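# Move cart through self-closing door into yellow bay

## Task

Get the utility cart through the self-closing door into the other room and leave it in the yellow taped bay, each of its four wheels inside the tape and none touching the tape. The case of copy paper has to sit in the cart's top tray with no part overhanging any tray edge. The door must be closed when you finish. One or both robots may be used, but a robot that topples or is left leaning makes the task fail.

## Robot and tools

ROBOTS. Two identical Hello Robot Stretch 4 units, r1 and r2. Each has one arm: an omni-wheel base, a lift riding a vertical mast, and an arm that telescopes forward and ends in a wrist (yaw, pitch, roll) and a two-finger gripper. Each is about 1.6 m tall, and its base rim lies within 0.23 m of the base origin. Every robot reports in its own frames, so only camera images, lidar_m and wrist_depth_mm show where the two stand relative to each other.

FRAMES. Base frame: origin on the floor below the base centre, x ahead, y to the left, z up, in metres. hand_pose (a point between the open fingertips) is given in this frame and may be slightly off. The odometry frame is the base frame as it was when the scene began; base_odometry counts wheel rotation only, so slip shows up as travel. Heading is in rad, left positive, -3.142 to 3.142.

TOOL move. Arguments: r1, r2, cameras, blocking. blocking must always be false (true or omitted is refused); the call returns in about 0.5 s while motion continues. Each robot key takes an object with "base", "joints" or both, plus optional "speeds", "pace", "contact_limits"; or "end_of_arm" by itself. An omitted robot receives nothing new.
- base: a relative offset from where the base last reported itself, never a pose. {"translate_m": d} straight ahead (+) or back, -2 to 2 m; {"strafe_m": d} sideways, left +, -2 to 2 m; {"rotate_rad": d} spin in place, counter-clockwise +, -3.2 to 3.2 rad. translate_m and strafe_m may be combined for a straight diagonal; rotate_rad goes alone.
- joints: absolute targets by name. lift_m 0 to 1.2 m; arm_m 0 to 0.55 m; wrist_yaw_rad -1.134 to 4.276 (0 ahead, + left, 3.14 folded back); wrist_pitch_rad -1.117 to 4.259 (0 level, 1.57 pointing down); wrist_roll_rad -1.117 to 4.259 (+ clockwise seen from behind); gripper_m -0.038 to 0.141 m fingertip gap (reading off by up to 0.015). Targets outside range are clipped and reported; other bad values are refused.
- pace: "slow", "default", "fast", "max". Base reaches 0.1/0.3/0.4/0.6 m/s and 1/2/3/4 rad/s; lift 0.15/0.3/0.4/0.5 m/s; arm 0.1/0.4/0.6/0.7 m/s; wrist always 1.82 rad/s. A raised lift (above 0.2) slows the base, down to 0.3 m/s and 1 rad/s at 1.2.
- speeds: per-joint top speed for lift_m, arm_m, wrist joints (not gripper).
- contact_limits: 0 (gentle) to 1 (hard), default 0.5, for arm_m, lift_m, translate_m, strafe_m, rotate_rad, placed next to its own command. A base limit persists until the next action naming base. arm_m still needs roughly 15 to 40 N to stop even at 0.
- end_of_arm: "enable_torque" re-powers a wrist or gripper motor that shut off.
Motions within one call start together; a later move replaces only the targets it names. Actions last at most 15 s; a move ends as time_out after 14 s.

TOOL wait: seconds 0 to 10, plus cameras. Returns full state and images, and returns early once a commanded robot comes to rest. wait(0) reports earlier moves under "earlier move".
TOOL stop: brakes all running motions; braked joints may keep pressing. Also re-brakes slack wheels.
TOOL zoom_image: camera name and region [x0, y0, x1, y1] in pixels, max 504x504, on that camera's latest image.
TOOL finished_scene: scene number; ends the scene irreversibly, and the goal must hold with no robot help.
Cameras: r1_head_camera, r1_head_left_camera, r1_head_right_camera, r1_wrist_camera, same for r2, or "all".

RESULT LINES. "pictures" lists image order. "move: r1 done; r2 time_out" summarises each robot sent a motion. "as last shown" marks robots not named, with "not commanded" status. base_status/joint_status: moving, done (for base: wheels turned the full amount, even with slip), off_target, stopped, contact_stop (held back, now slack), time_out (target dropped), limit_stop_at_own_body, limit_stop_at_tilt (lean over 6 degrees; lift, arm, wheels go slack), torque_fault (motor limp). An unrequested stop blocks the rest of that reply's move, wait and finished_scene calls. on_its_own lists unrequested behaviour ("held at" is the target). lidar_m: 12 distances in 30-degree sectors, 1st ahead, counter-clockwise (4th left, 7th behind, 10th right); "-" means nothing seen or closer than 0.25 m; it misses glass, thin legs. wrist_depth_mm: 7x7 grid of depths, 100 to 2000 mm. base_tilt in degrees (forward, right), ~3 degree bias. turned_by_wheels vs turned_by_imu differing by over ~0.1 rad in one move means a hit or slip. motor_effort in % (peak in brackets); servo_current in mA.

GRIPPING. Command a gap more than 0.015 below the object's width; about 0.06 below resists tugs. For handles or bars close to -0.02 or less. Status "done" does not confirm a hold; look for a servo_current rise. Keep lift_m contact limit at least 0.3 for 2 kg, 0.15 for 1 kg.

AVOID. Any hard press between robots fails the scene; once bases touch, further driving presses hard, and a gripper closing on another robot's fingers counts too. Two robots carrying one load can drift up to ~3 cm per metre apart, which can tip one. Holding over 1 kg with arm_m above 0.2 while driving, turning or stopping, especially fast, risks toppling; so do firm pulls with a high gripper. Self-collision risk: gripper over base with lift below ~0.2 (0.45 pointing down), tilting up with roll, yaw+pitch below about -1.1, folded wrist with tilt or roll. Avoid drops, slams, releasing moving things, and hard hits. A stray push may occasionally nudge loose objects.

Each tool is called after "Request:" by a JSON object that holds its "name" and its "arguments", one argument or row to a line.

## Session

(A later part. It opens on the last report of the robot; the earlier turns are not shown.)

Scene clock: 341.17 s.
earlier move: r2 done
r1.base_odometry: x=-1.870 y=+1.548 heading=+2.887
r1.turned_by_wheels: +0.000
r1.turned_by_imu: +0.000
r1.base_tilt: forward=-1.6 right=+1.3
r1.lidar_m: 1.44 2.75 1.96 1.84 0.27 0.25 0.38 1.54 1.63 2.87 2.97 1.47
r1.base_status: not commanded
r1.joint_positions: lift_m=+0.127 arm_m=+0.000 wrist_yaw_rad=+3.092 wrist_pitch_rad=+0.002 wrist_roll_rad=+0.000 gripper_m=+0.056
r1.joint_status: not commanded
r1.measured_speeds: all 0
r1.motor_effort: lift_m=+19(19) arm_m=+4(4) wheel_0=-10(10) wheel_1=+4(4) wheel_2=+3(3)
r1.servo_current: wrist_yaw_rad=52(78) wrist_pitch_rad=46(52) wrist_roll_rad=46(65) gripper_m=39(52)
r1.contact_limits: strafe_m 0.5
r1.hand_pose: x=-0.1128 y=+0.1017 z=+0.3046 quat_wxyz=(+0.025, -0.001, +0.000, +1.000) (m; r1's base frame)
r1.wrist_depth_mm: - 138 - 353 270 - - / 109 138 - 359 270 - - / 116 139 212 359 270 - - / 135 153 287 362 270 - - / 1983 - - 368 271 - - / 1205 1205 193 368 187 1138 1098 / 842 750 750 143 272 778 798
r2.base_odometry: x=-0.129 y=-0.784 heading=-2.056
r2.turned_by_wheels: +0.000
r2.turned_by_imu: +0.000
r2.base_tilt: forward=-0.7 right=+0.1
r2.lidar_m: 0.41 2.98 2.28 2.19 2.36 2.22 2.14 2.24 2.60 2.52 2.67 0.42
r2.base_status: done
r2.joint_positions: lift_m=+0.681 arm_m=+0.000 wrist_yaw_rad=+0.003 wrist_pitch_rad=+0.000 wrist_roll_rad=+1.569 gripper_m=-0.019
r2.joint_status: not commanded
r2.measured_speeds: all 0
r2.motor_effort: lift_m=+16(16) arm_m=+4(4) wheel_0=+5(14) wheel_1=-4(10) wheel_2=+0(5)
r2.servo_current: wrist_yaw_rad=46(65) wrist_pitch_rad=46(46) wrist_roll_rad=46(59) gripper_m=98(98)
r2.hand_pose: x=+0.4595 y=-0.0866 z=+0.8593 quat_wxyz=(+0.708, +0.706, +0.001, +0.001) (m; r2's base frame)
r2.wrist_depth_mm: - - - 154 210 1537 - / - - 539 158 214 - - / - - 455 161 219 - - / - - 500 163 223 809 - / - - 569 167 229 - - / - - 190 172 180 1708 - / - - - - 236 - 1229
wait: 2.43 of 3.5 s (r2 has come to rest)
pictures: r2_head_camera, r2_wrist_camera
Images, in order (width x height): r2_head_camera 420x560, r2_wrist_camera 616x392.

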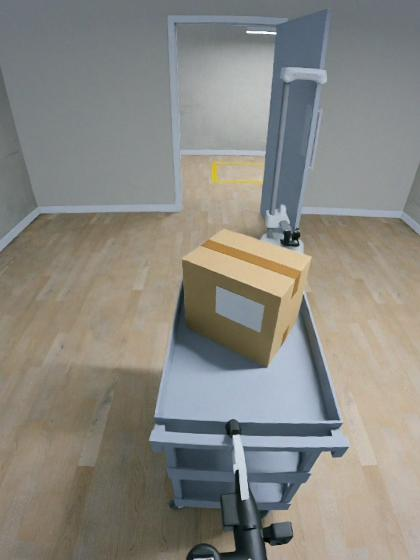

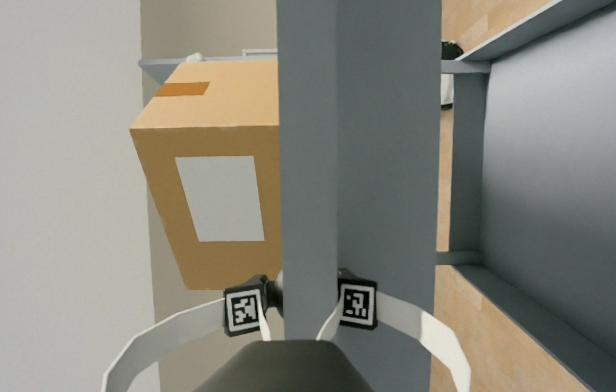

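Request:
{"name": "move", "arguments": {
  "blocking": false,
  "r2": {"base":{"strafe_m":0.12},"pace":"slow"},
  "cameras": []
}}

Request:
{"name": "wait", "arguments": {
  "seconds": 3,
  "cameras": []
}}

Request:
{"name": "move", "arguments": {
  "blocking": false,
  "r2": {"base":{"translate_m":-0.55,"strafe_m":0.1},"pace":"slow"},
  "cameras": []
}}

Request:
{"name": "wait", "arguments": {
  "seconds": 9,
  "cameras": ["r2_wrist_camera","r2_head_camera"]
}}

Scene clock: 353.57 s.
move: r2 moving
r1: as last shown
r1.lidar_m: 1.44 2.74 1.97 1.86 0.30 0.25 0.39 1.52 1.63 2.87 2.96 1.47
r1.motor_effort: lift_m=+19(19) arm_m=+4(4) wheel_0=-9(10) wheel_1=+4(4) wheel_2=+3(3)
r1.servo_current: wrist_yaw_rad=46(59) wrist_pitch_rad=39(46) wrist_roll_rad=39(59) gripper_m=39(52)
r1.contact_limits: strafe_m 0.5
r1.wrist_depth_mm: - 138 - 353 268 - - / 110 139 - 355 268 - - / 116 139 212 359 268 - - / 136 153 286 364 270 - - / 1983 - - 368 270 - - / 1182 1205 193 370 187 1138 1098 / 854 750 750 143 273 768 798
r2.base_odometry: x=-0.116 y=-0.791 heading=-2.056
r2.turned_by_wheels: +0.000
r2.turned_by_imu: +0.000
r2.base_tilt: forward=-0.7 right=+0.1
r2.lidar_m: 0.41 3.02 2.29 2.17 2.35 2.21 2.15 2.28 2.60 2.53 2.69 0.42
r2.base_status: strafe_m moving
r2.joint_positions: lift_m=+0.681 arm_m=+0.000 wrist_yaw_rad=+0.003 wrist_pitch_rad=+0.000 wrist_roll_rad=+1.569 gripper_m=-0.019
r2.joint_status: not commanded
r2.measured_speeds: translate_m=+0.000 strafe_m=+0.056 rotate_rad=+0.002 lift_m=+0.000 arm_m=+0.000 wrist_yaw_rad=+0.000 wrist_pitch_rad=+0.000 wrist_roll_rad=+0.000
r2.motor_effort: lift_m=+16(16) arm_m=+3(4) wheel_0=-6(10) wheel_1=+5(9) wheel_2=+0(1)
r2.servo_current: wrist_yaw_rad=52(59) wrist_pitch_rad=39(46) wrist_roll_rad=39(59) gripper_m=91(98)
r2.hand_pose: x=+0.4595 y=-0.0866 z=+0.8593 quat_wxyz=(+0.708, +0.706, +0.001, +0.001) (m; r2's base frame)
r2.wrist_depth_mm: - - - 155 211 1618 - / - - 544 158 216 - - / - - 452 162 220 809 - / - - 504 164 224 831 - / - - 569 168 228 - - / - - 189 171 180 - - / - - - - 236 - 1205
pictures: none
No camera images: "cameras" was empty.

Scene clock: 355.43 s.
earlier move: r2 done
r1.base_odometry: x=-1.870 y=+1.548 heading=+2.887
r1.turned_by_wheels: +0.000
r1.turned_by_imu: +0.000
r1.base_tilt: forward=-1.6 right=+1.3
r1.lidar_m: 1.53 2.74 1.95 1.85 0.29 0.25 0.37 1.50 1.60 2.86 2.97 1.53
r1.base_status: not commanded
r1.joint_positions: lift_m=+0.127 arm_m=+0.000 wrist_yaw_rad=+3.092 wrist_pitch_rad=+0.002 wrist_roll_rad=+0.000 gripper_m=+0.056
r1.joint_status: not commanded
r1.measured_speeds: all 0
r1.motor_effort: lift_m=+19(19) arm_m=+4(4) wheel_0=-9(10) wheel_1=+3(4) wheel_2=+3(3)
r1.servo_current: wrist_yaw_rad=59(65) wrist_pitch_rad=33(52) wrist_roll_rad=65(65) gripper_m=46(52)
r1.contact_limits: strafe_m 0.5
r1.hand_pose: x=-0.1128 y=+0.1017 z=+0.3046 quat_wxyz=(+0.025, -0.001, +0.000, +1.000) (m; r1's base frame)
r1.wrist_depth_mm: - 138 - 357 268 - - / 110 138 - 357 268 - - / 116 139 212 362 267 - - / 135 153 286 364 271 - - / 1983 - - 366 270 - - / 1205 1205 193 368 188 1160 1118 / 854 741 759 143 274 778 798
r2.base_odometry: x=-0.023 y=-0.840 heading=-2.057
r2.turned_by_wheels: +0.000
r2.turned_by_imu: +0.000
r2.base_tilt: forward=-0.7 right=+0.1
r2.lidar_m: 0.40 2.87 2.19 2.06 2.24 2.19 2.14 2.24 2.72 2.64 0.49 0.41
r2.base_status: done
r2.joint_positions: lift_m=+0.681 arm_m=+0.000 wrist_yaw_rad=-0.003 wrist_pitch_rad=+0.000 wrist_roll_rad=+1.569 gripper_m=-0.019
r2.joint_status: not commanded
r2.measured_speeds: all 0
r2.motor_effort: lift_m=+16(16) arm_m=+4(4) wheel_0=-8(13) wheel_1=+2(9) wheel_2=+0(2)
r2.servo_current: wrist_yaw_rad=59(59) wrist_pitch_rad=46(46) wrist_roll_rad=46(59) gripper_m=85(98)
r2.hand_pose: x=+0.4590 y=-0.0883 z=+0.8593 quat_wxyz=(+0.708, +0.706, -0.001, -0.001) (m; r2's base frame)
r2.wrist_depth_mm: - - 535 138 191 732 - / - 473 427 144 200 750 - / - - 462 150 208 - - / - - 535 156 216 - - / - - 640 163 226 - - / - - 187 169 181 1661 496 / - - - - 246 - 1229
wait: 1.87 of 3 s (r2 has come to rest)
pictures: none
No camera images: "cameras" was empty.

Scene clock: 355.93 s.
move: r2 moving
r1: as last shown
r1.base_tilt: forward=-1.6 right=+1.2
r1.lidar_m: 1.52 2.72 1.96 1.86 0.31 0.25 0.38 1.53 1.62 2.87 2.96 1.54
r1.motor_effort: lift_m=+19(19) arm_m=+4(4) wheel_0=-9(10) wheel_1=+4(4) wheel_2=+3(3)
r1.servo_current: wrist_yaw_rad=39(59) wrist_pitch_rad=46(46) wrist_roll_rad=52(65) gripper_m=46(46)
r1.contact_limits: strafe_m 0.5
r1.wrist_depth_mm: - 138 - 353 268 - - / 110 138 - 357 268 - - / 116 139 212 362 268 - - / 135 153 286 362 271 - - / 1921 - - 368 268 - - / 1205 1205 194 375 187 1138 1098 / 866 750 750 142 274 768 809
r2.base_odometry: x=-0.015 y=-0.831 heading=-2.057
r2.turned_by_wheels: +0.000
r2.turned_by_imu: +0.000
r2.base_tilt: forward=-0.7 right=+0.1
r2.lidar_m: 0.42 2.88 2.19 2.07 2.23 2.19 2.12 2.25 2.72 2.62 2.78 0.36
r2.base_status: translate_m moving; strafe_m moving
r2.joint_positions: lift_m=+0.681 arm_m=+0.000 wrist_yaw_rad=-0.003 wrist_pitch_rad=+0.000 wrist_roll_rad=+1.569 gripper_m=-0.019
r2.joint_status: not commanded
r2.measured_speeds: translate_m=-0.049 strafe_m=+0.009 rotate_rad=+0.001 lift_m=+0.000 arm_m=+0.000 wrist_yaw_rad=+0.000 wrist_pitch_rad=+0.000 wrist_roll_rad=+0.000
r2.motor_effort: lift_m=+16(16) arm_m=+4(4) wheel_0=-9(14) wheel_1=-7(8) wheel_2=+10(11)
r2.servo_current: wrist_yaw_rad=59(59) wrist_pitch_rad=46(46) wrist_roll_rad=46(52) gripper_m=85(98)
r2.hand_pose: x=+0.4590 y=-0.0883 z=+0.8593 quat_wxyz=(+0.708, +0.706, -0.001, -0.001) (m; r2's base frame)
r2.wrist_depth_mm: - - 539 138 191 732 - / - 466 427 144 200 759 - / - - 462 150 208 - - / - - 539 156 217 - - / - - - 163 226 - - / - - 189 170 180 1618 500 / - - - - 247 - 1229
pictures: none
No camera images: "cameras" was empty.

Scene clock: 362.30 s.
earlier move: r2 done
r1.base_odometry: x=-1.870 y=+1.548 heading=+2.887
r1.turned_by_wheels: +0.000
r1.turned_by_imu: +0.000
r1.base_tilt: forward=-1.6 right=+1.3
r1.lidar_m: 2.02 2.71 1.96 1.86 0.30 0.25 0.36 1.52 1.61 2.85 2.95 2.05
r1.base_status: not commanded
r1.joint_positions: lift_m=+0.127 arm_m=+0.000 wrist_yaw_rad=+3.092 wrist_pitch_rad=+0.002 wrist_roll_rad=+0.000 gripper_m=+0.056
r1.joint_status: not commanded
r1.measured_speeds: all 0
r1.motor_effort: lift_m=+19(19) arm_m=+4(4) wheel_0=-10(10) wheel_1=+4(4) wheel_2=+3(3)
r1.servo_current: wrist_yaw_rad=46(72) wrist_pitch_rad=46(52) wrist_roll_rad=52(72) gripper_m=39(52)
r1.contact_limits: strafe_m 0.5
r1.hand_pose: x=-0.1128 y=+0.1017 z=+0.3046 quat_wxyz=(+0.025, -0.001, +0.000, +1.000) (m; r1's base frame)
r1.wrist_depth_mm: - 138 - 353 268 - - / 110 138 - 357 268 - - / 116 139 212 359 268 - - / 135 153 287 364 270 - - / 1921 - - 368 270 - - / 1205 1229 195 370 187 1138 1118 / 854 750 750 143 273 778 820
r2.base_odometry: x=+0.322 y=-0.401 heading=-2.056
r2.turned_by_wheels: +0.001
r2.turned_by_imu: +0.003
r2.base_tilt: forward=-0.7 right=+0.1
r2.lidar_m: 0.40 2.79 2.05 2.01 2.16 1.63 1.58 1.67 2.40 2.70 2.87 0.43
r2.base_status: done
r2.joint_positions: lift_m=+0.681 arm_m=+0.000 wrist_yaw_rad=+0.003 wrist_pitch_rad=+0.000 wrist_roll_rad=+1.569 gripper_m=-0.019
r2.joint_status: not commanded
r2.measured_speeds: all 0
r2.motor_effort: lift_m=+16(16) arm_m=+4(4) wheel_0=+0(14) wheel_1=-3(8) wheel_2=+8(12)
r2.servo_current: wrist_yaw_rad=46(65) wrist_pitch_rad=33(52) wrist_roll_rad=59(59) gripper_m=85(98)
r2.hand_pose: x=+0.4595 y=-0.0866 z=+0.8593 quat_wxyz=(+0.708, +0.706, +0.001, +0.001) (m; r2's base frame)
r2.wrist_depth_mm: - - - 158 213 1618 - / - - 564 160 218 750 - / - - 455 163 221 798 - / - - 496 166 225 809 - / - - 564 169 229 - - / - - 189 172 179 - - / - - - - 236 - 496
wait: 6.37 of 9 s (r2 has come to rest)
pictures: r2_head_camera, r2_wrist_camera
Images, in order (width x height): r2_head_camera 420x560, r2_wrist_camera 616x392.

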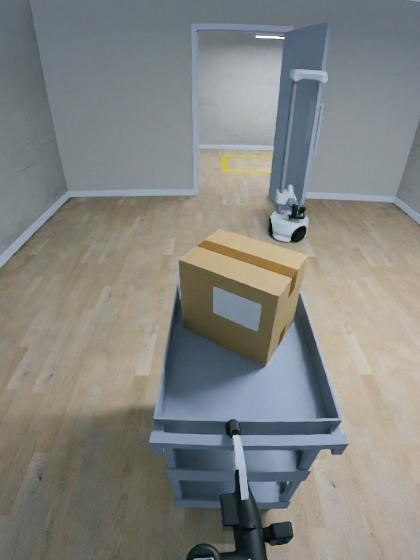

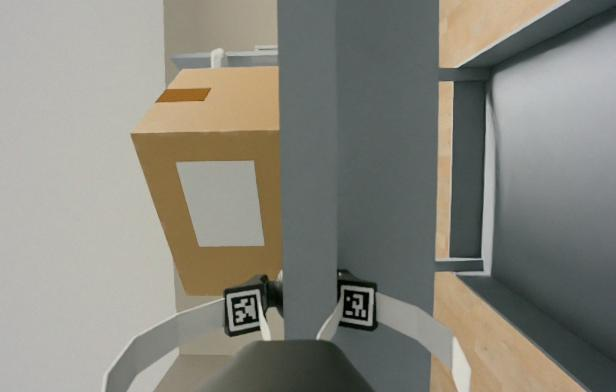

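Request:
{"name": "move", "arguments": {
  "blocking": false,
  "r2": {"base":{"translate_m":0.6,"strafe_m":-0.06},"pace":"slow"},
  "cameras": []
}}

Request:
{"name": "wait", "arguments": {
  "seconds": 8,
  "cameras": ["r2_head_camera","r1_head_left_camera"]
}}

Scene clock: 380.50 s.
move: r2 moving
r1: as last shown
r1.lidar_m: 2.04 2.73 1.96 1.86 0.30 0.25 0.39 1.52 1.63 2.87 2.97 2.04
r1.motor_effort: lift_m=+19(19) arm_m=+4(4) wheel_0=-9(10) wheel_1=+4(4) wheel_2=+3(3)
r1.servo_current: wrist_yaw_rad=52(59) wrist_pitch_rad=46(46) wrist_roll_rad=52(59) gripper_m=46(46)
r1.contact_limits: strafe_m 0.5
r1.wrist_depth_mm: - 138 - 355 270 - - / 109 138 - 357 268 - - / 116 138 213 359 268 - - / 135 154 286 364 270 - - / 1983 - - 366 270 - - / 1205 1229 194 368 187 1160 1118 / 854 750 768 143 273 768 809
r2.base_odometry: x=+0.316 y=-0.411 heading=-2.056
r2.turned_by_wheels: +0.000
r2.turned_by_imu: +0.001
r2.base_tilt: forward=-0.7 right=+0.1
r2.lidar_m: 0.40 2.77 2.06 2.01 2.16 1.65 1.59 1.69 2.43 2.70 2.88 0.44
r2.base_status: translate_m moving; strafe_m moving
r2.joint_positions: lift_m=+0.681 arm_m=+0.000 wrist_yaw_rad=+0.003 wrist_pitch_rad=+0.000 wrist_roll_rad=+1.569 gripper_m=-0.019
r2.joint_status: not commanded
r2.measured_speeds: translate_m=+0.048 strafe_m=-0.005 rotate_rad=-0.001 lift_m=+0.000 arm_m=+0.000 wrist_yaw_rad=+0.000 wrist_pitch_rad=+0.000 wrist_roll_rad=+0.000
r2.motor_effort: lift_m=+16(16) arm_m=+3(4) wheel_0=+12(13) wheel_1=+6(7) wheel_2=-8(9)
r2.servo_current: wrist_yaw_rad=39(59) wrist_pitch_rad=46(46) wrist_roll_rad=59(59) gripper_m=91(91)
r2.hand_pose: x=+0.4595 y=-0.0866 z=+0.8593 quat_wxyz=(+0.708, +0.706, +0.001, +0.001) (m; r2's base frame)
r2.wrist_depth_mm: - - - 157 213 1661 - / - - 559 160 217 - - / - - 452 162 221 809 - / - - 496 165 224 809 - / - - 564 168 229 - - / - - 189 172 179 - - / - - - - 236 - 500
pictures: none
No camera images: "cameras" was empty.

Scene clock: 387.30 s.
earlier move: r2 done
r1.base_odometry: x=-1.870 y=+1.548 heading=+2.887
r1.turned_by_wheels: +0.000
r1.turned_by_imu: +0.000
r1.base_tilt: forward=-1.6 right=+1.3
r1.lidar_m: 1.51 2.74 1.96 1.85 0.29 0.25 0.39 1.53 1.61 2.87 2.96 1.50
r1.base_status: not commanded
r1.joint_positions: lift_m=+0.127 arm_m=+0.000 wrist_yaw_rad=+3.092 wrist_pitch_rad=+0.002 wrist_roll_rad=+0.000 gripper_m=+0.056
r1.joint_status: not commanded
r1.measured_speeds: all 0
r1.motor_effort: lift_m=+19(19) arm_m=+4(4) wheel_0=-9(10) wheel_1=+4(4) wheel_2=+3(3)
r1.servo_current: wrist_yaw_rad=59(78) wrist_pitch_rad=33(52) wrist_roll_rad=46(72) gripper_m=39(52)
r1.contact_limits: strafe_m 0.5
r1.hand_pose: x=-0.1128 y=+0.1017 z=+0.3046 quat_wxyz=(+0.025, -0.001, +0.000, +1.000) (m; r1's base frame)
r1.wrist_depth_mm: - 138 - 355 268 - - / 110 138 - 357 268 - - / 116 139 212 359 270 - - / 136 154 286 362 271 - - / 1983 - - 366 271 - - / 1182 1205 194 373 187 1138 1098 / 831 759 759 143 273 768 809
r2.base_odometry: x=-0.010 y=-0.903 heading=-2.056
r2.turned_by_wheels: +0.000
r2.turned_by_imu: +0.002
r2.base_tilt: forward=-0.7 right=+0.1
r2.lidar_m: 0.44 2.81 2.13 2.02 2.16 2.25 2.18 2.32 2.76 2.69 0.43 0.38
r2.base_status: done
r2.joint_positions: lift_m=+0.681 arm_m=+0.000 wrist_yaw_rad=+0.000 wrist_pitch_rad=+0.000 wrist_roll_rad=+1.569 gripper_m=-0.019
r2.joint_status: not commanded
r2.measured_speeds: all 0
r2.motor_effort: lift_m=+16(16) arm_m=+3(4) wheel_0=+6(13) wheel_1=+5(9) wheel_2=-5(12)
r2.servo_current: wrist_yaw_rad=46(72) wrist_pitch_rad=39(46) wrist_roll_rad=52(65) gripper_m=91(98)
r2.hand_pose: x=+0.4593 y=-0.0873 z=+0.8593 quat_wxyz=(+0.708, +0.706, +0.000, +0.000) (m; r2's base frame)
r2.wrist_depth_mm: - 384 382 105 160 - - / - 427 413 116 172 - - / - - 500 123 186 - - / - - 634 135 202 - - / - - - 149 220 1661 504 / - - 187 164 180 1618 1255 / - - - - 265 1921 1205
wait: 6.80 of 8 s (r2 has come to rest)
pictures: r1_head_left_camera, r2_head_camera
Images, in order (width x height): r1_head_left_camera 420x672, r2_head_camera 420x560.

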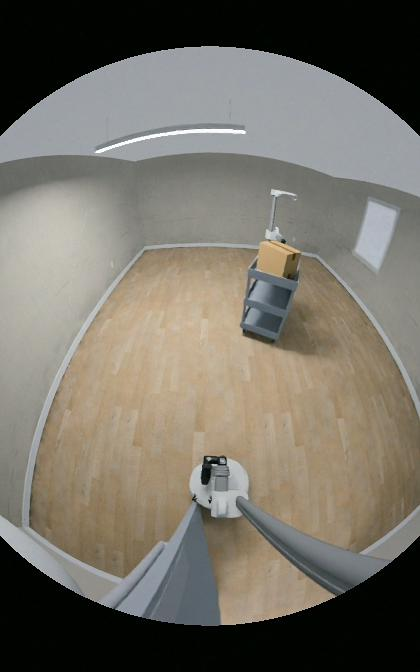

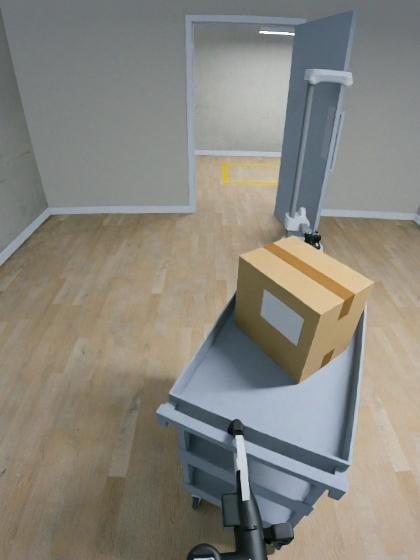

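Request:
{"name": "move", "arguments": {
  "blocking": false,
  "r2": {"base":{"translate_m":-0.57,"strafe_m":0.23}},
  "cameras": []
}}

Request:
{"name": "wait", "arguments": {
  "seconds": 5,
  "cameras": ["r2_head_camera"]
}}

Request:
{"name": "move", "arguments": {
  "blocking": false,
  "r2": {"base":{"strafe_m":-0.33},"pace":"slow"},
  "cameras": []
}}

Request:
{"name": "wait", "arguments": {
  "seconds": 5,
  "cameras": ["r2_head_camera","r2_wrist_camera"]
}}

Scene clock: 409.53 s.
move: r2 moving
r1: as last shown
r1.lidar_m: 1.52 2.75 1.95 1.85 0.29 0.25 0.38 1.52 1.62 2.86 2.98 1.52
r1.motor_effort: lift_m=+19(19) arm_m=+4(4) wheel_0=-10(10) wheel_1=+4(4) wheel_2=+3(3)
r1.servo_current: wrist_yaw_rad=39(65) wrist_pitch_rad=46(46) wrist_roll_rad=52(65) gripper_m=39(46)
r1.contact_limits: strafe_m 0.5
r1.wrist_depth_mm: - 138 - 351 270 - - / 110 138 - 355 268 - - / 116 139 212 362 270 - - / 136 154 286 362 270 - - / 1983 - - 368 271 - - / 1182 1182 193 370 187 1138 1118 / 842 750 750 143 274 778 809
r2.base_odometry: x=+0.015 y=-0.882 heading=-2.056
r2.turned_by_wheels: -0.001
r2.turned_by_imu: +0.000
r2.base_tilt: forward=-0.7 right=+0.1
r2.lidar_m: 0.42 2.79 2.13 2.00 2.15 2.23 2.16 2.28 2.74 2.69 0.40 0.36
r2.base_status: translate_m moving; strafe_m moving
r2.joint_positions: lift_m=+0.681 arm_m=+0.000 wrist_yaw_rad=+0.000 wrist_pitch_rad=+0.000 wrist_roll_rad=+1.569 gripper_m=-0.019
r2.joint_status: not commanded
r2.measured_speeds: translate_m=-0.122 strafe_m=+0.050 rotate_rad=+0.002 lift_m=+0.000 arm_m=+0.000 wrist_yaw_rad=-0.017 wrist_pitch_rad=+0.000 wrist_roll_rad=+0.000
r2.motor_effort: lift_m=+16(16) arm_m=+4(4) wheel_0=-12(12) wheel_1=-6(7) wheel_2=+12(14)
r2.servo_current: wrist_yaw_rad=46(52) wrist_pitch_rad=39(46) wrist_roll_rad=39(52) gripper_m=91(98)
r2.hand_pose: x=+0.4593 y=-0.0875 z=+0.8593 quat_wxyz=(+0.708, +0.706, +0.000, +0.000) (m; r2's base frame)
r2.wrist_depth_mm: - 404 399 113 167 - - / - 430 413 121 178 - - / - - 496 130 191 - - / - - 615 142 206 - - / - - - 154 224 1808 512 / - - 189 168 181 1661 1229 / - - - - 265 1921 1229
pictures: none
No camera images: "cameras" was empty.

Scene clock: 412.50 s.
earlier move: r2 done
r1.base_odometry: x=-1.870 y=+1.548 heading=+2.887
r1.turned_by_wheels: +0.000
r1.turned_by_imu: +0.000
r1.base_tilt: forward=-1.6 right=+1.2
r1.lidar_m: 2.08 2.73 1.95 1.83 0.28 0.25 0.38 1.50 1.61 2.87 2.97 2.10
r1.base_status: not commanded
r1.joint_positions: lift_m=+0.127 arm_m=+0.000 wrist_yaw_rad=+3.092 wrist_pitch_rad=+0.002 wrist_roll_rad=+0.000 gripper_m=+0.056
r1.joint_status: not commanded
r1.measured_speeds: all 0
r1.motor_effort: lift_m=+19(19) arm_m=+4(4) wheel_0=-9(10) wheel_1=+4(4) wheel_2=+3(3)
r1.servo_current: wrist_yaw_rad=52(72) wrist_pitch_rad=39(52) wrist_roll_rad=46(72) gripper_m=39(46)
r1.contact_limits: strafe_m 0.5
r1.hand_pose: x=-0.1128 y=+0.1017 z=+0.3046 quat_wxyz=(+0.025, -0.001, +0.000, +1.000) (m; r1's base frame)
r1.wrist_depth_mm: - 138 - 355 267 - - / 110 138 - 357 268 - - / 116 139 212 362 271 - - / 136 153 286 362 270 - - / 1921 - - 368 268 - - / 1182 1205 193 370 188 1118 1098 / 854 750 750 142 272 778 809
r2.base_odometry: x=+0.459 y=-0.507 heading=-2.056
r2.turned_by_wheels: +0.001
r2.turned_by_imu: +0.001
r2.base_tilt: forward=-0.7 right=+0.1
r2.lidar_m: 0.40 2.53 1.90 1.85 1.96 1.63 1.61 1.70 2.42 2.87 3.05 0.39
r2.base_status: done
r2.joint_positions: lift_m=+0.681 arm_m=+0.000 wrist_yaw_rad=+0.003 wrist_pitch_rad=+0.000 wrist_roll_rad=+1.569 gripper_m=-0.019
r2.joint_status: not commanded
r2.measured_speeds: all 0
r2.motor_effort: lift_m=+16(16) arm_m=-3(4) wheel_0=+1(20) wheel_1=-4(8) wheel_2=+3(15)
r2.servo_current: wrist_yaw_rad=46(59) wrist_pitch_rad=39(46) wrist_roll_rad=46(59) gripper_m=91(98)
r2.hand_pose: x=+0.4595 y=-0.0867 z=+0.8593 quat_wxyz=(+0.708, +0.706, +0.001, +0.001) (m; r2's base frame)
r2.wrist_depth_mm: - - 484 130 183 - - / - 427 418 136 192 741 - / - - 466 143 203 - - / - - 554 151 213 - - / - - - 158 224 1808 - / - - 190 169 180 1661 508 / - - - - 251 - 1229
wait: 2.97 of 5 s (r2 has come to rest)
pictures: r2_head_camera
Images, in order (width x height): r2_head_camera 420x560.

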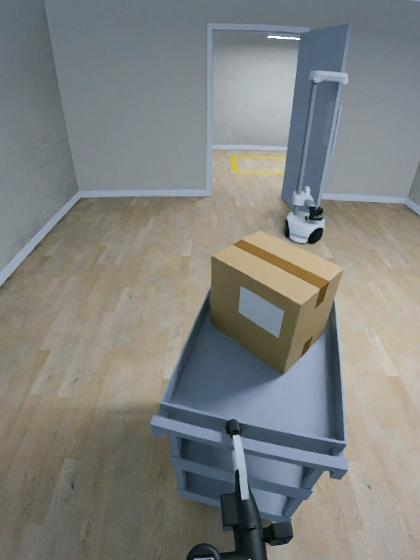

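Scene clock: 413.00 s.
move: r2 moving
r1: as last shown
r1.base_tilt: forward=-1.6 right=+1.3
r1.lidar_m: 2.10 2.74 1.95 1.86 0.28 0.25 0.38 1.51 1.62 2.87 2.95 2.09
r1.servo_current: wrist_yaw_rad=46(52) wrist_pitch_rad=46(52) wrist_roll_rad=65(65) gripper_m=39(52)
r1.contact_limits: strafe_m 0.5
r1.wrist_depth_mm: - 138 - 355 270 - - / 109 139 - 357 268 - - / 116 139 212 359 268 - - / 135 153 285 362 270 - - / 1921 - - 368 270 - - / 1205 1182 194 368 187 1160 1118 / 854 750 759 143 274 778 820
r2.base_odometry: x=+0.446 y=-0.500 heading=-2.055
r2.turned_by_wheels: +0.000
r2.turned_by_imu: +0.001
r2.base_tilt: forward=-0.7 right=+0.1
r2.lidar_m: 0.42 2.56 1.92 1.84 1.99 1.67 1.59 1.71 2.47 2.84 3.02 0.40
r2.base_status: strafe_m moving
r2.joint_positions: lift_m=+0.681 arm_m=+0.000 wrist_yaw_rad=+0.004 wrist_pitch_rad=+0.000 wrist_roll_rad=+1.569 gripper_m=-0.019
r2.joint_status: not commanded
r2.measured_speeds: translate_m=+0.000 strafe_m=-0.055 rotate_rad=-0.001 lift_m=+0.000 arm_m=+0.000 wrist_yaw_rad=+0.000 wrist_pitch_rad=+0.000 wrist_roll_rad=+0.000
r2.motor_effort: lift_m=+16(16) arm_m=-3(4) wheel_0=+8(15) wheel_1=-8(9) wheel_2=-1(3)
r2.servo_current: wrist_yaw_rad=33(65) wrist_pitch_rad=39(46) wrist_roll_rad=46(52) gripper_m=91(91)
r2.hand_pose: x=+0.4596 y=-0.0863 z=+0.8593 quat_wxyz=(+0.708, +0.706, +0.001, +0.001) (m; r2's base frame)
r2.wrist_depth_mm: - - 492 131 183 - - / - 430 421 137 192 741 - / - - 459 144 204 - - / - - 554 151 213 - - / - - - 158 224 - - / - - 191 169 180 1661 512 / - - - - 250 - 1255
pictures: none
No camera images: "cameras" was empty.

Scene clock: 416.93 s.
earlier move: r2 done
r1.base_odometry: x=-1.870 y=+1.548 heading=+2.887
r1.turned_by_wheels: +0.000
r1.turned_by_imu: +0.000
r1.base_tilt: forward=-1.6 right=+1.3
r1.lidar_m: 1.96 2.76 1.95 1.85 0.32 0.25 0.36 1.52 1.61 2.87 2.96 1.99
r1.base_status: not commanded
r1.joint_positions: lift_m=+0.127 arm_m=+0.000 wrist_yaw_rad=+3.092 wrist_pitch_rad=+0.002 wrist_roll_rad=+0.000 gripper_m=+0.056
r1.joint_status: not commanded
r1.measured_speeds: all 0
r1.motor_effort: lift_m=+19(19) arm_m=+4(4) wheel_0=-9(10) wheel_1=+4(4) wheel_2=+3(3)
r1.servo_current: wrist_yaw_rad=52(72) wrist_pitch_rad=39(52) wrist_roll_rad=52(72) gripper_m=39(52)
r1.contact_limits: strafe_m 0.5
r1.hand_pose: x=-0.1128 y=+0.1017 z=+0.3046 quat_wxyz=(+0.025, -0.001, +0.000, +1.000) (m; r1's base frame)
r1.wrist_depth_mm: - 138 - 355 270 - - / 110 138 - 357 268 - - / 116 138 211 362 271 - - / 136 153 286 362 270 - - / - - - 368 270 - - / 1182 1229 193 370 187 1138 1118 / 854 759 759 143 273 778 809
r2.base_odometry: x=+0.167 y=-0.353 heading=-2.056
r2.turned_by_wheels: +0.000
r2.turned_by_imu: +0.001
r2.base_tilt: forward=-0.7 right=+0.1
r2.lidar_m: 0.36 0.40 2.23 2.15 2.22 1.68 1.63 1.74 2.48 2.54 2.72 0.43
r2.base_status: done
r2.joint_positions: lift_m=+0.681 arm_m=+0.000 wrist_yaw_rad=+0.004 wrist_pitch_rad=+0.000 wrist_roll_rad=+1.569 gripper_m=-0.019
r2.joint_status: not commanded
r2.measured_speeds: all 0
r2.motor_effort: lift_m=+16(16) arm_m=-3(4) wheel_0=+6(18) wheel_1=-2(9) wheel_2=+0(3)
r2.servo_current: wrist_yaw_rad=52(65) wrist_pitch_rad=33(46) wrist_roll_rad=39(59) gripper_m=91(98)
r2.hand_pose: x=+0.4596 y=-0.0862 z=+0.8593 quat_wxyz=(+0.708, +0.706, +0.002, +0.001) (m; r2's base frame)
r2.wrist_depth_mm: - - - 250 251 1808 1205 / - - - 186 245 1808 549 / - - 654 182 240 809 - / - - 477 179 236 831 - / - - 500 176 233 820 - / - - 188 171 182 - - / - - 580 - 224 - -
wait: 3.93 of 5 s (r2 has come to rest)
pictures: r2_head_camera, r2_wrist_camera
Images, in order (width x height): r2_head_camera 420x560, r2_wrist_camera 616x392.

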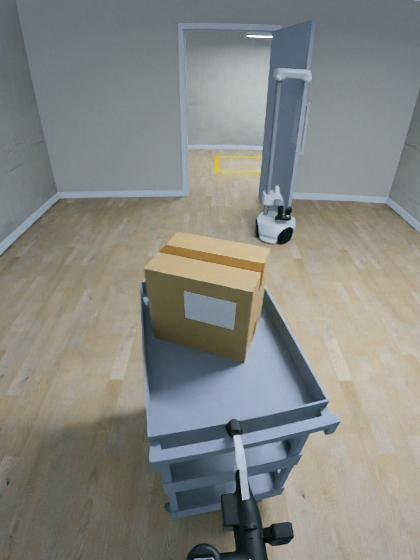

